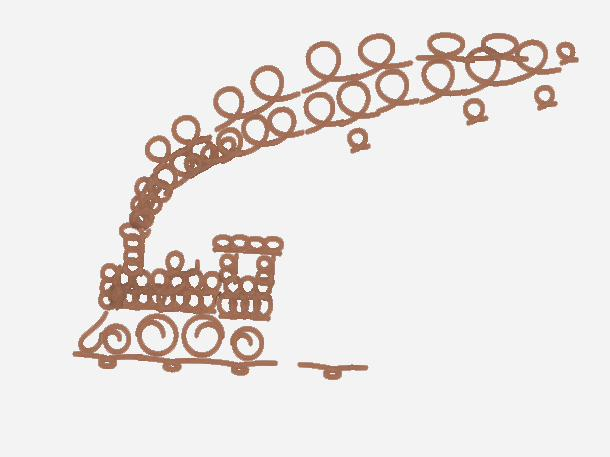

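Call:
move(
  target=[
    [0,0,0,0,0,0,1,0,0,0.11612,0,0.166556,0.100278,-0.9],
    [0,0,0,0,0,0,1,0,0,0.087752,0,0.124775,0.084165,-0.9],
    [0,0,0,0,0,0,1,-0.015616,0,0.087752,0,0.124775,0.084165,-0.9],
  ],
  speed=[0.6,0.09,0.15],
  blend=[0.003,0,0],
  cameras=[],
)

Call:
move(
  target=[
    [0,0,0,0,0,0,1,0,0,-0.000871,0,-0.001267,-0.001314,-0.9],
    [0,0,0,0,0,0,1,0,0,-0.002838,0,-0.004128,-0.003588,-0.9],
    [0,0,0,0,0,0,1,0,0,0.017807,0,0.011909,-0.003588,-0.9],
    [0,0,0,0,0,0,1,0,0,0.019169,0,0.013848,-0.00554,-0.9],
    [0,0,0,0,0,0,1,0,0,0.022457,0,0.018529,-0.006338,-0.9],
    [0,0,0,0,0,0,1,0,0,0.022457,0,0.018529,0.004184,-0.9],
    [0,0,0,0,0,0,1,0,0,0.025745,0,0.02321,0.004998,-0.9],
    [0,0,0,0,0,0,1,0,0,0.027107,0,0.025149,0.006934,-0.9],
    [0,0,0,0,0,0,1,0,0,0.006212,0,0.009036,0.006934,-0.9],
    [0,0,0,0,0,0,1,0,0,0.004887,0,0.007108,0.00887,-0.9],
    [0,0,0,0,0,0,1,0,0,0.001687,0,0.002454,0.009684,-0.9],
    [0,0,0,0,0,0,1,0,0,0.001687,0,0.002454,-0.000838,-0.9],
    [0,0,0,0,0,0,1,0,0,-0.000871,0,-0.001267,-0.001314,-0.9],
    [0,0,0,0,0,0,1,0,0,-0.006866,0,-0.009897,-0.00433,-0.9],
  ],
  speed=[0.04,0.035,0.1,0.035,0.035,0.1,0.035,0.035,0.1,0.035,0.035,0.1,0.035,0.04],
  blend=[0.001,0.001,0.001,0.001,0.001,0.001,0.001,0.001,0.001,0.001,0.001,0.001,0.001,0],
  cameras=[],
)

Scene clock: 415.47 s.
left_arm: end_effector_position=(+0.3943, +0.3349, +0.1104) grip_measured=+1.000 grip_effort_nm=0.00 end_effector_quat_wxyz=(+0.619, -0.006, +0.785, +0.003) | right_arm: end_effector_position=(+0.3533, +0.1135, +0.0792) grip_measured=-0.642 grip_effort_nm=-1.03 end_effector_quat_wxyz=(+0.583, -0.330, +0.687, +0.281)
Joint names: [wrist pitch, wrist roll, shoulder, wrist yaw, elbow, waist]
Joint positions: left_arm=[1.014 -0.014 1.582 -0.052 0.332 -0.05 0.094] | right_arm=[1.032 0.002 2.24 0.001 1.045 0.915 0.017]
Joint torques (N m): left_arm=[1.68 0.04 -6.43 -0.04 5.31 -0.12] | right_arm=[1.52 -0.02 -11.6 -0.01 4.23 -0.54]
Heat: left arm: 44 °C; right arm: 46 °C.
Joint targets: left_arm=[1.021 -0.015 1.574 -0.052 0.340 -0.050] | right_arm=[1.014 0.000 2.203 0.000 1.038 0.909]
move: off_target (right_arm); right_arm: the shoulder is farthest, 0.036 rad from its target
No camera images: "cameras" was empty.

Scene clock: 419.37 s.
left_arm: end_effector_position=(+0.3943, +0.3349, +0.1104) grip_measured=+1.000 grip_effort_nm=0.00 end_effector_quat_wxyz=(+0.619, -0.006, +0.785, +0.003) | right_arm: end_effector_position=(+0.3547, +0.1071, +0.0791) grip_measured=-0.642 grip_effort_nm=-1.03 end_effector_quat_wxyz=(+0.581, -0.328, +0.691, +0.278)
Joint names: [wrist pitch, wrist roll, shoulder, wrist yaw, elbow, waist]
Joint positions: left_arm=[1.014 -0.014 1.582 -0.052 0.332 -0.05 0.094] | right_arm=[1.028 0.002 2.225 0.001 1.026 0.906 0.017]
Joint torques (N m): left_arm=[1.65 0.01 -6.43 -0.07 5.18 -0.05] | right_arm=[1.55 -0.03 -11.52 -0.01 3.92 -0.61]
Heat: left arm: 44 °C; right arm: 46 °C.
Joint targets: left_arm=[1.021 -0.015 1.574 -0.052 0.340 -0.050] | right_arm=[1.014 0.000 2.188 0.000 1.016 0.899]
move: off_target (right_arm); right_arm: the shoulder is farthest, 0.037 rad from its target
No camera images: "cameras" was empty.

Call:
move(
  target=[
    [0,0,0,0,0,0,1,0,0,-0.00248,0,-0.003595,-0.002934,-0.9],
    [0,0,0,0,0,0,1,0,0,0.017988,0,0.012385,-0.002934,-0.9],
    [0,0,0,0,0,0,1,0,0,0.019733,0,0.014861,-0.005466,-0.9],
    [0,0,0,0,0,0,1,0,0,0.023945,0,0.020836,-0.006495,-0.9],
    [0,0,0,0,0,0,1,0,0,0.023945,0,0.020836,0.004027,-0.9],
    [0,0,0,0,0,0,1,0,0,0.028157,0,0.026811,0.005084,-0.9],
    [0,0,0,0,0,0,1,0,0,0.029902,0,0.029287,0.007588,-0.9],
    [0,0,0,0,0,0,1,0,0,0.00911,0,0.013207,0.007588,-0.9],
    [0,0,0,0,0,0,1,0,0,0.007413,0,0.010746,0.010092,-0.9],
    [0,0,0,0,0,0,1,0,0,0.003315,0,0.004806,0.011149,-0.9],
    [0,0,0,0,0,0,1,0,0,0.003315,0,0.004806,0.000627,-0.9],
    [0,0,0,0,0,0,1,0,0,0,0,0,0,-0.9],
    [0,0,0,0,0,0,1,0,0,-0.003188,0,-0.004618,-0.006254,-0.9],
  ],
  speed=[0.035,0.1,0.035,0.035,0.1,0.035,0.035,0.1,0.035,0.035,0.1,0.035,0.04],
  blend=[0.001,0.001,0.001,0.001,0.001,0.001,0.001,0.001,0.001,0.001,0.001,0.001,0],
  cameras=[],
)

Call:
move(
  target=[
    [0,0,0,0,0,0,1,0,0,-0.002406,0,-0.003483,-0.002918,-0.9],
    [0,0,0,0,0,0,1,0,0,0.017968,0,0.012463,-0.002918,-0.9],
    [0,0,0,0,0,0,1,0,0,0.019709,0,0.014929,-0.005461,-0.9],
    [0,0,0,0,0,0,1,0,0,0.023911,0,0.02088,-0.006494,-0.9],
    [0,0,0,0,0,0,1,0,0,0.023911,0,0.02088,0.004028,-0.9],
    [0,0,0,0,0,0,1,0,0,0.028113,0,0.026831,0.005089,-0.9],
    [0,0,0,0,0,0,1,0,0,0.029854,0,0.029297,0.007604,-0.9],
    [0,0,0,0,0,0,1,0,0,0.009148,0,0.013243,0.007604,-0.9],
    [0,0,0,0,0,0,1,0,0,0.007456,0,0.010793,0.010119,-0.9],
    [0,0,0,0,0,0,1,0,0,0.003371,0,0.00488,0.01118,-0.9],
    [0,0,0,0,0,0,1,0,0,0.003371,0,0.00488,0.000658,-0.9],
    [0,0,0,0,0,0,1,0,0,0,0,0,0,-0.9],
    [0,0,0,0,0,0,1,0,0,-0.000261,0,-0.000382,-0.012025,-0.9],
  ],
  speed=[0.035,0.1,0.035,0.035,0.1,0.035,0.035,0.1,0.035,0.035,0.1,0.035,0.04],
  blend=[0.001,0.001,0.001,0.001,0.001,0.001,0.001,0.001,0.001,0.001,0.001,0.001,0],
  cameras=[],
)

Scene clock: 425.37 s.
left_arm: end_effector_position=(+0.3943, +0.3349, +0.1104) grip_measured=+1.000 grip_effort_nm=0.00 end_effector_quat_wxyz=(+0.619, -0.006, +0.785, +0.003) | right_arm: end_effector_position=(+0.3596, +0.1001, +0.0792) grip_measured=-0.642 grip_effort_nm=-1.03 end_effector_quat_wxyz=(+0.582, -0.324, +0.694, +0.273)
Joint names: [wrist pitch, wrist roll, shoulder, wrist yaw, elbow, waist]
Joint positions: left_arm=[1.014 -0.014 1.582 -0.052 0.332 -0.05 0.094] | right_arm=[1.027 0.002 2.217 0.001 1.016 0.892 0.017]
Joint torques (N m): left_arm=[1.66 0.03 -6.39 -0.05 5.11 -0.16] | right_arm=[1.55 -0.02 -11.44 -0.01 3.92 -0.55]
Heat: left arm: 44 °C; right arm: 46 °C.
Joint targets: left_arm=[1.021 -0.015 1.574 -0.052 0.340 -0.050] | right_arm=[1.015 0.000 2.181 0.000 1.006 0.886]
move: off_target (right_arm); right_arm: the shoulder is farthest, 0.036 rad from its target
No camera images: "cameras" was empty.

Scene clock: 429.87 s.
left_arm: end_effector_position=(+0.3943, +0.3349, +0.1104) grip_measured=+1.000 grip_effort_nm=0.00 end_effector_quat_wxyz=(+0.619, -0.006, +0.785, +0.003) | right_arm: end_effector_position=(+0.3709, +0.0902, +0.0792) grip_measured=-0.642 grip_effort_nm=-1.03 end_effector_quat_wxyz=(+0.586, -0.315, +0.698, +0.265)
Joint names: [wrist pitch, wrist roll, shoulder, wrist yaw, elbow, waist]
Joint positions: left_arm=[1.014 -0.014 1.582 -0.052 0.332 -0.05 0.094] | right_arm=[1.027 0.002 2.216 0.001 1.015 0.866 0.017]
Joint torques (N m): left_arm=[1.65 0.06 -6.38 -0.04 5.18 -0.01] | right_arm=[1.56 -0.02 -11.41 -0.01 3.9 -0.57]
Heat: left arm: 44 °C; right arm: 45 °C.
Joint targets: left_arm=[1.021 -0.015 1.574 -0.052 0.340 -0.050] | right_arm=[1.015 0.000 2.180 0.000 1.005 0.859]
move: off_target (right_arm); right_arm: the shoulder is farthest, 0.036 rad from its target
No camera images: "cameras" was empty.

Call:
move(
  target=[
    [0,0,0,0,0,0,1,0,0,-0.002784,0,-0.004029,-0.003495,-0.9],
    [0,0,0,0,0,0,1,0,0,0.017579,0,0.011915,-0.003495,-0.9],
    [0,0,0,0,0,0,1,0,0,0.019706,0,0.014929,-0.006605,-0.9],
    [0,0,0,0,0,0,1,0,0,0.024843,0,0.022208,-0.007862,-0.9],
    [0,0,0,0,0,0,1,0,0,0.024843,0,0.022208,0.00266,-0.9],
    [0,0,0,0,0,0,1,0,0,0.02998,0,0.029487,0.00396,-0.9],
    [0,0,0,0,0,0,1,0,0,0.032107,0,0.032501,0.007027,-0.9],
    [0,0,0,0,0,0,1,0,0,0.01135,0,0.016425,0.007027,-0.9],
    [0,0,0,0,0,0,1,0,0,0.00928,0,0.013431,0.010094,-0.9],
    [0,0,0,0,0,0,1,0,0,0.004283,0,0.006198,0.011394,-0.9],
    [0,0,0,0,0,0,1,0,0,0.004283,0,0.006198,0.000872,-0.9],
    [0,0,0,0,0,0,1,0,0,0,0,0,0,-0.9],
    [0,0,0,0,0,0,1,0,0,-0.004789,0,-0.006924,-0.005325,-0.9],
  ],
  speed=[0.035,0.1,0.035,0.035,0.1,0.035,0.035,0.1,0.035,0.035,0.1,0.035,0.04],
  blend=[0.001,0.001,0.001,0.001,0.001,0.001,0.001,0.001,0.001,0.001,0.001,0.001,0],
  cameras=[],
)

Call:
move(
  target=[
    [0,0,0,0,0,0,1,0,0,-0.002213,0,-0.003204,-0.002856,-0.9],
    [0,0,0,0,0,0,1,0,0,0.018008,0,0.012704,-0.002856,-0.9],
    [0,0,0,0,0,0,1,0,0,0.019741,0,0.015153,-0.005417,-0.9],
    [0,0,0,0,0,0,1,0,0,0.023924,0,0.021063,-0.006457,-0.9],
    [0,0,0,0,0,0,1,0,0,0.023924,0,0.021063,0.004065,-0.9],
    [0,0,0,0,0,0,1,0,0,0.028107,0,0.026973,0.005135,-0.9],
    [0,0,0,0,0,0,1,0,0,0.02984,0,0.029422,0.007666,-0.9],
    [0,0,0,0,0,0,1,0,0,0.009261,0,0.01341,0.007666,-0.9],
    [0,0,0,0,0,0,1,0,0,0.00758,0,0.010977,0.010197,-0.9],
    [0,0,0,0,0,0,1,0,0,0.003524,0,0.005103,0.011267,-0.9],
    [0,0,0,0,0,0,1,0,0,0.003524,0,0.005103,0.000745,-0.9],
    [0,0,0,0,0,0,1,0,0,0,0,0,0,-0.9],
    [0,0,0,0,0,0,1,0,0,-0.004281,0,-0.006183,-0.005718,-0.9],
  ],
  speed=[0.035,0.1,0.035,0.035,0.1,0.035,0.035,0.1,0.035,0.035,0.1,0.035,0.04],
  blend=[0.001,0.001,0.001,0.001,0.001,0.001,0.001,0.001,0.001,0.001,0.001,0.001,0],
  cameras=[],
)

Scene clock: 437.03 s.
left_arm: end_effector_position=(+0.3943, +0.3349, +0.1104) grip_measured=+1.000 grip_effort_nm=0.00 end_effector_quat_wxyz=(+0.619, -0.006, +0.785, +0.003) | right_arm: end_effector_position=(+0.3738, +0.0830, +0.0789) grip_measured=-0.642 grip_effort_nm=-1.03 end_effector_quat_wxyz=(+0.585, -0.311, +0.702, +0.261)
Joint names: [wrist pitch, wrist roll, shoulder, wrist yaw, elbow, waist]
Joint positions: left_arm=[1.014 -0.014 1.582 -0.052 0.332 -0.05 0.094] | right_arm=[1.027 0.002 2.206 0.001 1 0.853 0.017]
Joint torques (N m): left_arm=[1.63 0.02 -6.5 -0.03 5.27 -0.01] | right_arm=[1.56 -0.02 -11.32 -0.01 3.89 -0.55]
Heat: left arm: 44 °C; right arm: 45 °C.
Joint targets: left_arm=[1.021 -0.015 1.574 -0.052 0.340 -0.050] | right_arm=[1.014 0.000 2.169 0.000 0.989 0.847]
move: off_target (right_arm); right_arm: the shoulder is farthest, 0.036 rad from its target
No camera images: "cameras" was empty.

Scene clock: 441.20 s.
left_arm: end_effector_position=(+0.3943, +0.3349, +0.1104) grip_measured=+1.000 grip_effort_nm=0.00 end_effector_quat_wxyz=(+0.619, -0.006, +0.785, +0.003) | right_arm: end_effector_position=(+0.3771, +0.0758, +0.0790) grip_measured=-0.642 grip_effort_nm=-1.03 end_effector_quat_wxyz=(+0.586, -0.307, +0.705, +0.256)
Joint names: [wrist pitch, wrist roll, shoulder, wrist yaw, elbow, waist]
Joint positions: left_arm=[1.014 -0.014 1.582 -0.052 0.332 -0.05 0.094] | right_arm=[1.027 0.002 2.196 0.001 0.986 0.84 0.017]
Joint torques (N m): left_arm=[1.67 0.06 -6.43 -0.03 5.3 -0.1] | right_arm=[1.56 -0.02 -11.25 -0.01 3.88 -0.54]
Heat: left arm: 44 °C; right arm: 45 °C.
Joint targets: left_arm=[1.021 -0.015 1.574 -0.052 0.340 -0.050] | right_arm=[1.014 0.000 2.160 0.000 0.976 0.834]
move: off_target (right_arm); right_arm: the shoulder is farthest, 0.036 rad from its target
No camera images: "cameras" was empty.

Call:
move(
  target=[
    [0,0,0,0,0,0,1,0,0,-0.002147,0,-0.003106,-0.002844,-0.9],
    [0,0,0,0,0,0,1,0,0,0.017941,0,0.012764,-0.002844,-0.9],
    [0,0,0,0,0,0,1,0,0,0.019669,0,0.0152,-0.00542,-0.9],
    [0,0,0,0,0,0,1,0,0,0.023839,0,0.02108,-0.006466,-0.9],
    [0,0,0,0,0,0,1,0,0,0.023839,0,0.02108,0.004056,-0.9],
    [0,0,0,0,0,0,1,0,0,0.028009,0,0.02696,0.005131,-0.9],
    [0,0,0,0,0,0,1,0,0,0.029737,0,0.029396,0.007678,-0.9],
    [0,0,0,0,0,0,1,0,0,0.009285,0,0.013426,0.007678,-0.9],
    [0,0,0,0,0,0,1,0,0,0.007611,0,0.011005,0.010225,-0.9],
    [0,0,0,0,0,0,1,0,0,0.003569,0,0.00516,0.0113,-0.9],
    [0,0,0,0,0,0,1,0,0,0.003569,0,0.00516,0.000778,-0.9],
    [0,0,0,0,0,0,1,0,0,0,0,0,0,-0.9],
    [0,0,0,0,0,0,1,0,0,-0.005499,0,-0.007887,-0.008608,-0.9],
  ],
  speed=[0.035,0.1,0.035,0.035,0.1,0.035,0.035,0.1,0.035,0.035,0.1,0.035,0.04],
  blend=[0.001,0.001,0.001,0.001,0.001,0.001,0.001,0.001,0.001,0.001,0.001,0.001,0],
  cameras=[],
)

Call:
move(
  target=[
    [0,0,0,0,0,0,1,0,0,-0.002509,0,-0.003617,-0.003446,-0.9],
    [0,0,0,0,0,0,1,0,0,0.017388,0,0.012201,-0.003446,-0.9],
    [0,0,0,0,0,0,1,0,0,0.019494,0,0.015162,-0.00662,-0.9],
    [0,0,0,0,0,0,1,0,0,0.024581,0,0.022311,-0.007902,-0.9],
    [0,0,0,0,0,0,1,0,0,0.024581,0,0.022311,0.00262,-0.9],
    [0,0,0,0,0,0,1,0,0,0.029668,0,0.02946,0.003947,-0.9],
    [0,0,0,0,0,0,1,0,0,0.031774,0,0.032421,0.007076,-0.9],
    [0,0,0,0,0,0,1,0,0,0.011431,0,0.016479,0.007076,-0.9],
    [0,0,0,0,0,0,1,0,0,0.00939,0,0.013537,0.010205,-0.9],
    [0,0,0,0,0,0,1,0,0,0.004461,0,0.006431,0.011532,-0.9],
    [0,0,0,0,0,0,1,0,0,0.004461,0,0.006431,0.00101,-0.9],
    [0,0,0,0,0,0,1,0,0,0,0,0,0,-0.9],
    [0,0,0,0,0,0,1,0,0,0.000389,0,0.000562,-0.003446,-0.9],
    [0,0,0,0,0,0,1,0,0,0.020379,0,0.016405,-0.003446,-0.9],
    [0,0,0,0,0,0,1,0,0,0.024581,0,0.022311,-0.006049,-0.9],
  ],
  speed=[0.035,0.1,0.035,0.035,0.1,0.035,0.035,0.1,0.035,0.035,0.1,0.035,0.035,0.1,0.035],
  blend=[0.001,0.001,0.001,0.001,0.001,0.001,0.001,0.001,0.001,0.001,0.001,0.001,0.001,0.001,0],
  cameras=[],
)

Scene clock: 447.40 s.
left_arm: end_effector_position=(+0.3943, +0.3349, +0.1104) grip_measured=+1.000 grip_effort_nm=0.00 end_effector_quat_wxyz=(+0.619, -0.006, +0.785, +0.003) | right_arm: end_effector_position=(+0.3822, +0.0656, +0.0788) grip_measured=-0.642 grip_effort_nm=-1.03 end_effector_quat_wxyz=(+0.586, -0.301, +0.709, +0.250)
Joint names: [wrist pitch, wrist roll, shoulder, wrist yaw, elbow, waist]
Joint positions: left_arm=[1.014 -0.014 1.582 -0.052 0.332 -0.05 0.094] | right_arm=[1.027 0.002 2.184 0.001 0.968 0.821 0.017]
Joint torques (N m): left_arm=[1.67 0.05 -6.38 -0.05 5.26 -0.05] | right_arm=[1.56 -0.02 -11.11 -0.01 3.86 -0.54]
Heat: left arm: 44 °C; right arm: 45 °C.
Joint targets: left_arm=[1.021 -0.015 1.574 -0.052 0.340 -0.050] | right_arm=[1.015 0.000 2.148 0.000 0.958 0.815]
move: off_target (right_arm); right_arm: the shoulder is farthest, 0.036 rad from its target
No camera images: "cameras" was empty.

Scene clock: 452.67 s.
left_arm: end_effector_position=(+0.3943, +0.3349, +0.1104) grip_measured=+1.000 grip_effort_nm=0.00 end_effector_quat_wxyz=(+0.619, -0.006, +0.785, +0.003) | right_arm: end_effector_position=(+0.3893, +0.0627, +0.0789) grip_measured=-0.642 grip_effort_nm=-1.03 end_effector_quat_wxyz=(+0.589, -0.296, +0.710, +0.247)
Joint names: [wrist pitch, wrist roll, shoulder, wrist yaw, elbow, waist]
Joint positions: left_arm=[1.014 -0.014 1.582 -0.052 0.332 -0.05 0.094] | right_arm=[1.026 0.002 2.192 0.001 0.981 0.809 0.017]
Joint torques (N m): left_arm=[1.66 0.05 -6.42 -0.06 5.26 -0.01] | right_arm=[1.56 -0.02 -7.73 -0.01 7.16 -0.61]
Heat: left arm: 44 °C; right arm: 45 °C.
Joint targets: left_arm=[1.021 -0.015 1.574 -0.052 0.340 -0.050] | right_arm=[1.014 0.000 2.202 0.000 1.008 0.802]
move: done
No camera images: "cameras" was empty.

Call:
move(
  target=[
    [0,0,0,0,0,0,1,0,0,0,0,0,0.010522,-0.9],
    [0,0,0,0,0,0,1,0,0,0.004202,0,0.005906,0.013125,-0.9],
    [0,0,0,0,0,0,1,0,0,-0.016048,0,-0.010011,0.013125,-0.9],
    [0,0,0,0,0,0,1,0,0,-0.02012,0,-0.01588,0.015728,-0.9],
    [0,0,0,0,0,0,1,0,0,-0.02012,0,-0.01588,0.005206,-0.9],
    [0,0,0,0,0,0,1,0,0,-0.022728,0,-0.01964,0.004614,-0.9],
    [0,0,0,0,0,0,1,0,0,-0.03307,0,-0.034465,-0.00399,-0.9],
  ],
  speed=[0.1,0.035,0.1,0.035,0.1,0.035,0.035],
  blend=[0.001,0.001,0.001,0.001,0.001,0.001,0],
  cameras=[],
)

Call:
move(
  target=[
    [0,0,0,0,0,0,1,0,0,-0.002806,0,-0.004023,-0.00404,-0.9],
    [0,0,0,0,0,0,1,0,0,0.016809,0,0.011714,-0.00404,-0.9],
    [0,0,0,0,0,0,1,0,0,0.019289,0,0.015181,-0.007836,-0.9],
    [0,0,0,0,0,0,1,0,0,0.025277,0,0.023553,-0.009364,-0.9],
    [0,0,0,0,0,0,1,0,0,0.025277,0,0.023553,0.001158,-0.9],
    [0,0,0,0,0,0,1,0,0,0.031265,0,0.031925,0.002749,-0.9],
    [0,0,0,0,0,0,1,0,0,0.033745,0,0.035392,0.006482,-0.9],
    [0,0,0,0,0,0,1,0,0,0.0136,0,0.019509,0.006482,-0.9],
    [0,0,0,0,0,0,1,0,0,0.011197,0,0.016064,0.010215,-0.9],
    [0,0,0,0,0,0,1,0,0,0.005397,0,0.007743,0.011806,-0.9],
    [0,0,0,0,0,0,1,0,0,0.005397,0,0.007743,0.001284,-0.9],
    [0,0,0,0,0,0,1,0,0,0,0,0,0,-0.9],
    [0,0,0,0,0,0,1,0,0,-0.010576,0,-0.015198,-0.009001,-0.9],
  ],
  speed=[0.035,0.1,0.035,0.035,0.1,0.035,0.035,0.1,0.035,0.035,0.1,0.035,0.04],
  blend=[0.001,0.001,0.001,0.001,0.001,0.001,0.001,0.001,0.001,0.001,0.001,0.001,0],
  cameras=[],
)

Call:
move(
  target=[
    [0,0,0,0,0,0,1,0,0,-0.002847,0,-0.004089,-0.004339,-0.9],
    [0,0,0,0,0,0,1,0,0,0.016323,0,0.011553,-0.004339,-0.9],
    [0,0,0,0,0,0,1,0,0,0.018982,0,0.015242,-0.008492,-0.9],
    [0,0,0,0,0,0,1,0,0,0.025401,0,0.024151,-0.010158,-0.9],
    [0,0,0,0,0,0,1,0,0,0.025401,0,0.024151,0.000364,-0.9],
    [0,0,0,0,0,0,1,0,0,0.03182,0,0.03306,0.002106,-0.9],
    [0,0,0,0,0,0,1,0,0,0.034479,0,0.036749,0.006183,-0.9],
    [0,0,0,0,0,0,1,0,0,0.014589,0,0.020951,0.006183,-0.9],
    [0,0,0,0,0,0,1,0,0,0.012035,0,0.017284,0.01026,-0.9],
    [0,0,0,0,0,0,1,0,0,0.005871,0,0.008431,0.012002,-0.9],
    [0,0,0,0,0,0,1,0,0,0.005871,0,0.008431,0.00148,-0.9],
    [0,0,0,0,0,0,1,0,0,0,0,0,0,-0.9],
    [0,0,0,0,0,0,1,0,0,-0.007585,0,-0.010782,-0.007515,-0.9],
    [0,0,0,0,0,0,1,0.015616,0,-0.007585,0,-0.010782,-0.007515,-0.9],
  ],
  speed=[0.035,0.1,0.035,0.035,0.1,0.035,0.035,0.1,0.035,0.035,0.1,0.035,0.04,0.3],
  blend=[0.001,0.001,0.001,0.001,0.001,0.001,0.001,0.001,0.001,0.001,0.001,0.001,0,0],
  cameras=[],
)

Scene clock: 458.33 s.
left_arm: end_effector_position=(+0.3943, +0.3349, +0.1104) grip_measured=+1.000 grip_effort_nm=0.00 end_effector_quat_wxyz=(+0.619, -0.006, +0.785, +0.003) | right_arm: end_effector_position=(+0.3865, +0.0527, +0.0786) grip_measured=-0.642 grip_effort_nm=-1.03 end_effector_quat_wxyz=(+0.586, -0.294, +0.715, +0.242)
Joint names: [wrist pitch, wrist roll, shoulder, wrist yaw, elbow, waist]
Joint positions: left_arm=[1.014 -0.014 1.582 -0.052 0.332 -0.05 0.094] | right_arm=[1.026 0.002 2.164 0.001 0.941 0.8 0.017]
Joint torques (N m): left_arm=[1.68 0.04 -6.35 -0.05 5.23 -0.08] | right_arm=[1.56 -0.02 -10.95 -0.01 3.81 -0.59]
Heat: left arm: 44 °C; right arm: 45 °C.
Joint targets: left_arm=[1.021 -0.015 1.574 -0.052 0.340 -0.050] | right_arm=[1.014 0.000 2.129 0.000 0.931 0.793]
move: off_target (right_arm); right_arm: the shoulder is farthest, 0.036 rad from its target
No camera images: "cameras" was empty.

Scene clock: 463.87 s.
left_arm: end_effector_position=(+0.3943, +0.3349, +0.1104) grip_measured=+1.000 grip_effort_nm=0.00 end_effector_quat_wxyz=(+0.619, -0.006, +0.785, +0.003) | right_arm: end_effector_position=(+0.3885, +0.0394, +0.0783) grip_measured=-0.642 grip_effort_nm=-1.03 end_effector_quat_wxyz=(+0.585, -0.288, +0.721, +0.235)
Joint names: [wrist pitch, wrist roll, shoulder, wrist yaw, elbow, waist]
Joint positions: left_arm=[1.014 -0.014 1.582 -0.052 0.332 -0.05 0.094] | right_arm=[1.026 0.002 2.14 0.001 0.907 0.78 0.017]
Joint torques (N m): left_arm=[1.66 -0.01 -6.38 -0.08 5.33 -0.09] | right_arm=[1.56 -0.02 -10.7 -0.01 3.78 -0.59]
Heat: left arm: 44 °C; right arm: 45 °C.
Joint targets: left_arm=[1.021 -0.015 1.574 -0.052 0.340 -0.050] | right_arm=[1.015 0.000 2.105 0.000 0.897 0.773]
move: done
No camera images: "cameras" was empty.

Scene clock: 470.43 s.
left_arm: end_effector_position=(+0.3943, +0.3349, +0.1104) grip_measured=+1.000 grip_effort_nm=0.00 end_effector_quat_wxyz=(+0.619, -0.006, +0.785, +0.003) | right_arm: end_effector_position=(+0.3935, +0.0312, +0.0999) grip_measured=-0.642 grip_effort_nm=-1.03 end_effector_quat_wxyz=(+0.616, -0.273, +0.699, +0.241)
Joint names: [wrist pitch, wrist roll, shoulder, wrist yaw, elbow, waist]
Joint positions: left_arm=[1.014 -0.014 1.582 -0.052 0.332 -0.05 0.094] | right_arm=[1.114 0.002 2.123 0.001 0.883 0.763 0.017]
Joint torques (N m): left_arm=[1.67 0.04 -6.45 -0.06 5.23 -0.23] | right_arm=[1.97 -0.02 -10.55 -0.01 3.77 -0.59]
Heat: left arm: 44 °C; right arm: 45 °C.
Joint targets: left_arm=[1.021 -0.015 1.574 -0.052 0.340 -0.050] | right_arm=[1.147 0.000 2.088 0.000 0.873 0.756]
move: done
No camera images: "cameras" was empty.

Call:
move(
  target=[0,0,0,0,0,0,1,0,0,0,0,0,-0.18,-0.9],
  speed=0.8,
  cameras=["cam_above"],
)

Call:
zoom_image(
  camera="cam_above",
  region=[220, 205, 340, 305],
)

Call:
zoom_image(
  camera="cam_above",
  region=[340, 200, 480, 310],
)

Scene clock: 471.73 s.
left_arm: end_effector_position=(+0.3943, +0.3349, +0.1104) grip_measured=+1.000 grip_effort_nm=0.00 end_effector_quat_wxyz=(+0.619, -0.006, +0.785, +0.003) | right_arm: end_effector_position=(+0.5088, -0.1611, +0.1000) grip_measured=-0.642 grip_effort_nm=-1.03 end_effector_quat_wxyz=(+0.653, -0.121, +0.740, +0.107)
Joint names: [wrist pitch, wrist roll, shoulder, wrist yaw, elbow, waist]
Joint positions: left_arm=[1.014 -0.014 1.582 -0.052 0.332 -0.05 0.094] | right_arm=[1.114 0.002 2.123 0.009 0.883 0.349 0.017]
Joint torques (N m): left_arm=[1.66 0.05 -6.39 -0.03 5.18 -0.09] | right_arm=[1.96 -0.02 -10.54 -0.1 3.77 0.5]
Heat: left arm: 44 °C; right arm: 45 °C.
Joint targets: left_arm=[1.021 -0.015 1.574 -0.052 0.340 -0.050] | right_arm=[1.147 0.000 2.088 0.000 0.873 0.356]
move: done
Images, in order (width x height): cam_above 672x504.

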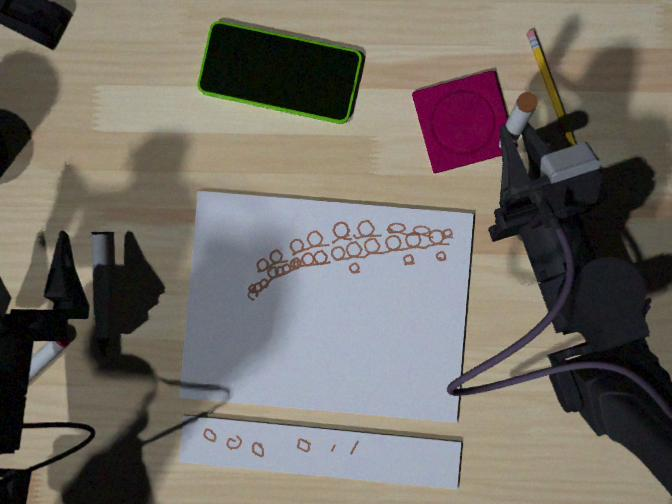

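Scaled by 4.200 from the camera's 672x504 image, which has a finer 960x720 frame.

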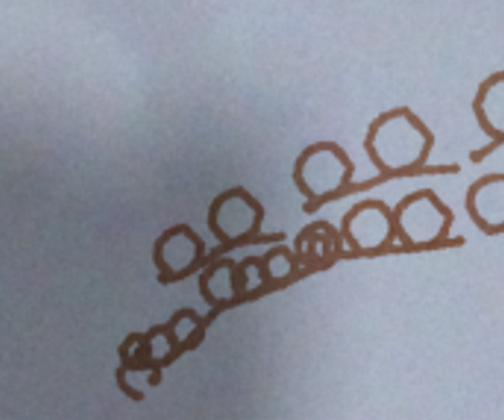

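Scaled by 3.600 from the camera's 672x504 image, which has a finer 960x720 frame.

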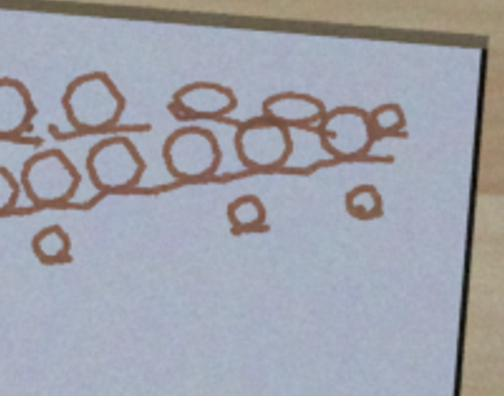

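Call:
move(
  target=[
    [0,0,0,0,0,0,1,0,0,0.083543,0,0.121246,0.258903,-0.9],
    [0,0,0,0,0,0,1,0,0,0.055229,0,0.079406,0.24272,-0.9],
    [0,0,0,0,0,0,1,-0.015616,0,0.055229,0,0.079406,0.24272,-0.9],
  ],
  speed=[0.8,0.09,0.15],
  blend=[0.003,0,0],
  cameras=[],
)

Call:
move(
  target=[
    [0,0,0,0,0,0,1,0,0,-0.002801,0,-0.00408,-0.001668,-0.9],
    [0,0,0,0,0,0,1,0,0,-0.00526,0,-0.007661,-0.004556,-0.9],
    [0,0,0,0,0,0,1,0,0,0.015429,0,0.008389,-0.004556,-0.9],
    [0,0,0,0,0,0,1,0,0,0.017184,0,0.010892,-0.007061,-0.9],
    [0,0,0,0,0,0,1,0,0,0.021421,0,0.016932,-0.008079,-0.9],
    [0,0,0,0,0,0,1,0,0,0.021421,0,0.016932,0.002443,-0.9],
    [0,0,0,0,0,0,1,0,0,0.025658,0,0.022972,0.003489,-0.9],
    [0,0,0,0,0,0,1,0,0,0.027413,0,0.025475,0.005966,-0.9],
    [0,0,0,0,0,0,1,0,0,0.006402,0,0.009325,0.005966,-0.9],
    [0,0,0,0,0,0,1,0,0,0.004694,0,0.006837,0.008443,-0.9],
    [0,0,0,0,0,0,1,0,0,0.000571,0,0.000832,0.009489,-0.9],
    [0,0,0,0,0,0,1,0,0,0.000571,0,0.000832,-0.001033,-0.9],
    [0,0,0,0,0,0,1,0,0,-0.002801,0,-0.00408,-0.001668,-0.9],
    [0,0,0,0,0,0,1,0,0,-0.009627,0,-0.013925,-0.008066,-0.9],
  ],
  speed=[0.04,0.035,0.1,0.035,0.035,0.1,0.035,0.035,0.1,0.035,0.035,0.1,0.035,0.04],
  blend=[0.001,0.001,0.001,0.001,0.001,0.001,0.001,0.001,0.001,0.001,0.001,0.001,0.001,0],
  cameras=[],
)

Call:
move(
  target=[
    [0,0,0,0,0,0,1,0,0,-0.002902,0,-0.004211,-0.003522,-0.9],
    [0,0,0,0,0,0,1,0,0,0.01758,0,0.011779,-0.003522,-0.9],
    [0,0,0,0,0,0,1,0,0,0.019715,0,0.01481,-0.006613,-0.9],
    [0,0,0,0,0,0,1,0,0,0.024871,0,0.022132,-0.007864,-0.9],
    [0,0,0,0,0,0,1,0,0,0.024871,0,0.022132,0.002658,-0.9],
    [0,0,0,0,0,0,1,0,0,0.030027,0,0.029454,0.00395,-0.9],
    [0,0,0,0,0,0,1,0,0,0.032162,0,0.032485,0.007,-0.9],
    [0,0,0,0,0,0,1,0,0,0.011284,0,0.016375,0.007,-0.9],
    [0,0,0,0,0,0,1,0,0,0.009207,0,0.013361,0.01005,-0.9],
    [0,0,0,0,0,0,1,0,0,0.004191,0,0.006082,0.011342,-0.9],
    [0,0,0,0,0,0,1,0,0,0.004191,0,0.006082,0.00082,-0.9],
    [0,0,0,0,0,0,1,0,0,0,0,0,0,-0.9],
    [0,0,0,0,0,0,1,0,0,-0.003539,0,-0.005135,-0.003066,-0.9],
    [0,0,0,0,0,0,1,0.015616,0,-0.003539,0,-0.005135,-0.003066,-0.9],
  ],
  speed=[0.035,0.1,0.035,0.035,0.1,0.035,0.035,0.1,0.035,0.035,0.1,0.035,0.04,0.3],
  blend=[0.001,0.001,0.001,0.001,0.001,0.001,0.001,0.001,0.001,0.001,0.001,0.001,0,0],
  cameras=[],
)

Scene clock: 477.17 s.
left_arm: end_effector_position=(+0.3943, +0.3349, +0.1104) grip_measured=+1.000 grip_effort_nm=0.00 end_effector_quat_wxyz=(+0.619, -0.006, +0.785, +0.003) | right_arm: end_effector_position=(+0.3606, +0.1111, +0.0794) grip_measured=-0.642 grip_effort_nm=-1.03 end_effector_quat_wxyz=(+0.586, -0.326, +0.687, +0.279)
Joint names: [wrist pitch, wrist roll, shoulder, wrist yaw, elbow, waist]
Joint positions: left_arm=[1.014 -0.014 1.582 -0.052 0.332 -0.05 0.094] | right_arm=[1.033 0.002 2.248 -0.002 1.057 0.902 0.017]
Joint torques (N m): left_arm=[1.63 0.03 -6.3 -0.03 5.23 -0.09] | right_arm=[1.52 -0.02 -11.69 0.02 4.25 -0.54]
Heat: left arm: 44 °C; right arm: 46 °C.
Joint targets: left_arm=[1.021 -0.015 1.574 -0.052 0.340 -0.050] | right_arm=[1.015 0.000 2.211 0.000 1.050 0.896]
move: off_target (right_arm); right_arm: the shoulder is farthest, 0.037 rad from its target
No camera images: "cameras" was empty.

Scene clock: 481.77 s.
left_arm: end_effector_position=(+0.3943, +0.3349, +0.1104) grip_measured=+1.000 grip_effort_nm=0.00 end_effector_quat_wxyz=(+0.619, -0.006, +0.785, +0.003) | right_arm: end_effector_position=(+0.3645, +0.0998, +0.0791) grip_measured=-0.642 grip_effort_nm=-1.03 end_effector_quat_wxyz=(+0.584, -0.321, +0.694, +0.272)
Joint names: [wrist pitch, wrist roll, shoulder, wrist yaw, elbow, waist]
Joint positions: left_arm=[1.014 -0.014 1.582 -0.052 0.332 -0.05 0.094] | right_arm=[1.028 0.002 2.227 -0.002 1.029 0.884 0.017]
Joint torques (N m): left_arm=[1.7 0.03 -6.35 -0.07 5.37 -0.02] | right_arm=[1.54 -0.01 -11.54 0.02 3.92 -0.59]
Heat: left arm: 44 °C; right arm: 46 °C.
Joint targets: left_arm=[1.021 -0.015 1.574 -0.052 0.340 -0.050] | right_arm=[1.014 0.000 2.190 0.000 1.019 0.878]
move: off_target (right_arm); right_arm: the shoulder is farthest, 0.037 rad from its target
No camera images: "cameras" was empty.

Scene clock: 487.40 s.
left_arm: end_effector_position=(+0.3943, +0.3349, +0.1104) grip_measured=+1.000 grip_effort_nm=0.00 end_effector_quat_wxyz=(+0.619, -0.006, +0.785, +0.003) | right_arm: end_effector_position=(+0.3677, +0.0975, +0.1005) grip_measured=-0.642 grip_effort_nm=-1.03 end_effector_quat_wxyz=(+0.614, -0.308, +0.670, +0.283)
Joint names: [wrist pitch, wrist roll, shoulder, wrist yaw, elbow, waist]
Joint positions: left_arm=[1.014 -0.014 1.582 -0.052 0.332 -0.05 0.094] | right_arm=[1.114 0.002 2.219 -0.001 1.017 0.877 0.017]
Joint torques (N m): left_arm=[1.65 0.03 -6.41 -0.06 5.26 -0.16] | right_arm=[1.96 -0.02 -11.45 0.01 3.92 -0.57]
Heat: left arm: 44 °C; right arm: 46 °C.
Joint targets: left_arm=[1.021 -0.015 1.574 -0.052 0.340 -0.050] | right_arm=[1.147 0.000 2.182 0.000 1.007 0.871]
move: off_target (right_arm); right_arm: the shoulder is farthest, 0.037 rad from its target
No camera images: "cameras" was empty.

Call:
move(
  target=[
    [0,0,0,0,0,0,1,0,0,-0.037702,0,-0.054299,0.07237,-0.9],
    [0,0,0,0,0,0,1,0,0,-0.046704,0,-0.066902,0.056645,-0.9],
    [0,0,0,0,0,0,1,-0.015616,0,-0.046704,0,-0.066902,0.056645,-0.9],
  ],
  speed=[0.5,0.08,0.15],
  blend=[0.003,0,0],
  cameras=[],
)

Call:
move(
  target=[
    [0,0,0,0,0,0,1,0,0,-0.001281,0,-0.001819,-0.001584,-0.9],
    [0,0,0,0,0,0,1,0,0,0.017459,0,0.01373,-0.001584,-0.9],
    [0,0,0,0,0,0,1,0,0,0.01806,0,0.014555,-0.004607,-0.9],
    [0,0,0,0,0,0,1,0,0,0.022628,0,0.020826,-0.00668,-0.9],
    [0,0,0,0,0,0,1,0,0,0.022628,0,0.020826,0.003842,-0.9],
    [0,0,0,0,0,0,1,0,0,0.029938,0,0.03086,0.004184,-0.9],
    [0,0,0,0,0,0,1,0,0,0.034902,0,0.037674,0.008938,-0.9],
    [0,0,0,0,0,0,1,0,0,0.01547,0,0.021972,0.008938,-0.9],
    [0,0,0,0,0,0,1,0,0,0.012017,0,0.017069,0.014571,-0.9],
    [0,0,0,0,0,0,1,0,0,0.003683,0,0.005231,0.017005,-0.9],
    [0,0,0,0,0,0,1,0,0,0.003683,0,0.005231,0.006483,-0.9],
    [0,0,0,0,0,0,1,0,0,-0.004651,0,-0.006607,0.004194,-0.9],
    [0,0,0,0,0,0,1,0,0,-0.008104,0,-0.01151,-0.001584,-0.9],
    [0,0,0,0,0,0,1,0,0,0.010354,0,0.003978,-0.001584,-0.9],
    [0,0,0,0,0,0,1,0,0,0.013949,0,0.008913,-0.007362,-0.9],
  ],
  speed=[0.035,0.1,0.035,0.035,0.1,0.035,0.035,0.1,0.04,0.04,0.1,0.04,0.04,0.1,0.04],
  blend=[0.001,0.001,0.001,0.001,0.001,0.001,0.001,0.001,0.001,0.001,0.001,0.001,0.001,0.001,0],
  cameras=[],
)

Call:
move(
  target=[
    [0,0,0,0,0,0,1,0,0,0.008679,0,0.011913,-0.002289,-0.9],
    [0,0,0,0,0,0,1,0,0,0.008679,0,0.011913,0.008233,-0.9],
    [0,0,0,0,0,0,1,0,0,0.017358,0,0.023826,0.010667,-0.9],
    [0,0,0,0,0,0,1,0,0,0.020953,0,0.028761,0.0163,-0.9],
    [0,0,0,0,0,0,1,0.015616,0,0.020953,0,0.028761,0.0163,-0.9],
  ],
  speed=[0.04,0.1,0.04,0.04,0.3],
  blend=[0.001,0.001,0.001,0,0],
  cameras=[],
)

Scene clock: 495.17 s.
left_arm: end_effector_position=(+0.3943, +0.3349, +0.1104) grip_measured=+1.000 grip_effort_nm=0.00 end_effector_quat_wxyz=(+0.619, -0.006, +0.785, +0.003) | right_arm: end_effector_position=(+0.2910, +0.1082, +0.0780) grip_measured=-0.642 grip_effort_nm=-1.03 end_effector_quat_wxyz=(+0.552, -0.368, +0.687, +0.297)
Joint names: [wrist pitch, wrist roll, shoulder, wrist yaw, elbow, waist]
Joint positions: left_arm=[1.014 -0.014 1.582 -0.052 0.332 -0.05 0.094] | right_arm=[1.03 0.002 2.112 -0.002 0.866 0.999 0.017]
Joint torques (N m): left_arm=[1.68 0.05 -6.46 -0.03 5.29 -0.13] | right_arm=[1.54 -0.02 -10.33 0.02 3.99 -0.21]
Heat: left arm: 44 °C; right arm: 46 °C.
Joint targets: left_arm=[1.021 -0.015 1.574 -0.052 0.340 -0.050] | right_arm=[1.014 0.000 2.078 0.000 0.859 0.997]
move: done
No camera images: "cameras" was empty.

Scene clock: 501.23 s.
left_arm: end_effector_position=(+0.3943, +0.3349, +0.1104) grip_measured=+1.000 grip_effort_nm=0.00 end_effector_quat_wxyz=(+0.619, -0.006, +0.785, +0.003) | right_arm: end_effector_position=(+0.2948, +0.1016, +0.0779) grip_measured=-0.642 grip_effort_nm=-1.03 end_effector_quat_wxyz=(+0.552, -0.364, +0.691, +0.292)
Joint names: [wrist pitch, wrist roll, shoulder, wrist yaw, elbow, waist]
Joint positions: left_arm=[1.014 -0.014 1.582 -0.052 0.332 -0.05 0.094] | right_arm=[1.025 0.002 2.1 -0.001 0.852 0.987 0.017]
Joint torques (N m): left_arm=[1.64 0.05 -6.48 0.01 5.22 -0.1] | right_arm=[1.57 -0.02 -7.08 0.01 6.93 -0.54]
Heat: left arm: 44 °C; right arm: 46 °C.
Joint targets: left_arm=[1.021 -0.015 1.574 -0.052 0.340 -0.050] | right_arm=[1.014 0.000 2.109 0.000 0.878 0.980]
move: done
No camera images: "cameras" was empty.

Scene clock: 504.47 s.
left_arm: end_effector_position=(+0.3943, +0.3349, +0.1104) grip_measured=+1.000 grip_effort_nm=0.00 end_effector_quat_wxyz=(+0.619, -0.006, +0.785, +0.003) | right_arm: end_effector_position=(+0.2943, +0.1242, +0.0977) grip_measured=-0.642 grip_effort_nm=-1.03 end_effector_quat_wxyz=(+0.582, -0.357, +0.658, +0.317)
Joint names: [wrist pitch, wrist roll, shoulder, wrist yaw, elbow, waist]
Joint positions: left_arm=[1.014 -0.014 1.582 -0.052 0.332 -0.05 0.094] | right_arm=[1.114 0.002 2.151 -0.001 0.916 1.011 0.017]
Joint torques (N m): left_arm=[1.7 0.06 -6.37 -0.04 5.29 -0.12] | right_arm=[1.95 -0.02 -7.79 0.01 7.01 0.5]
Heat: left arm: 44 °C; right arm: 46 °C.
Joint targets: left_arm=[1.021 -0.015 1.574 -0.052 0.340 -0.050] | right_arm=[1.147 0.000 2.155 0.000 0.942 1.017]
move: done
No camera images: "cameras" was empty.


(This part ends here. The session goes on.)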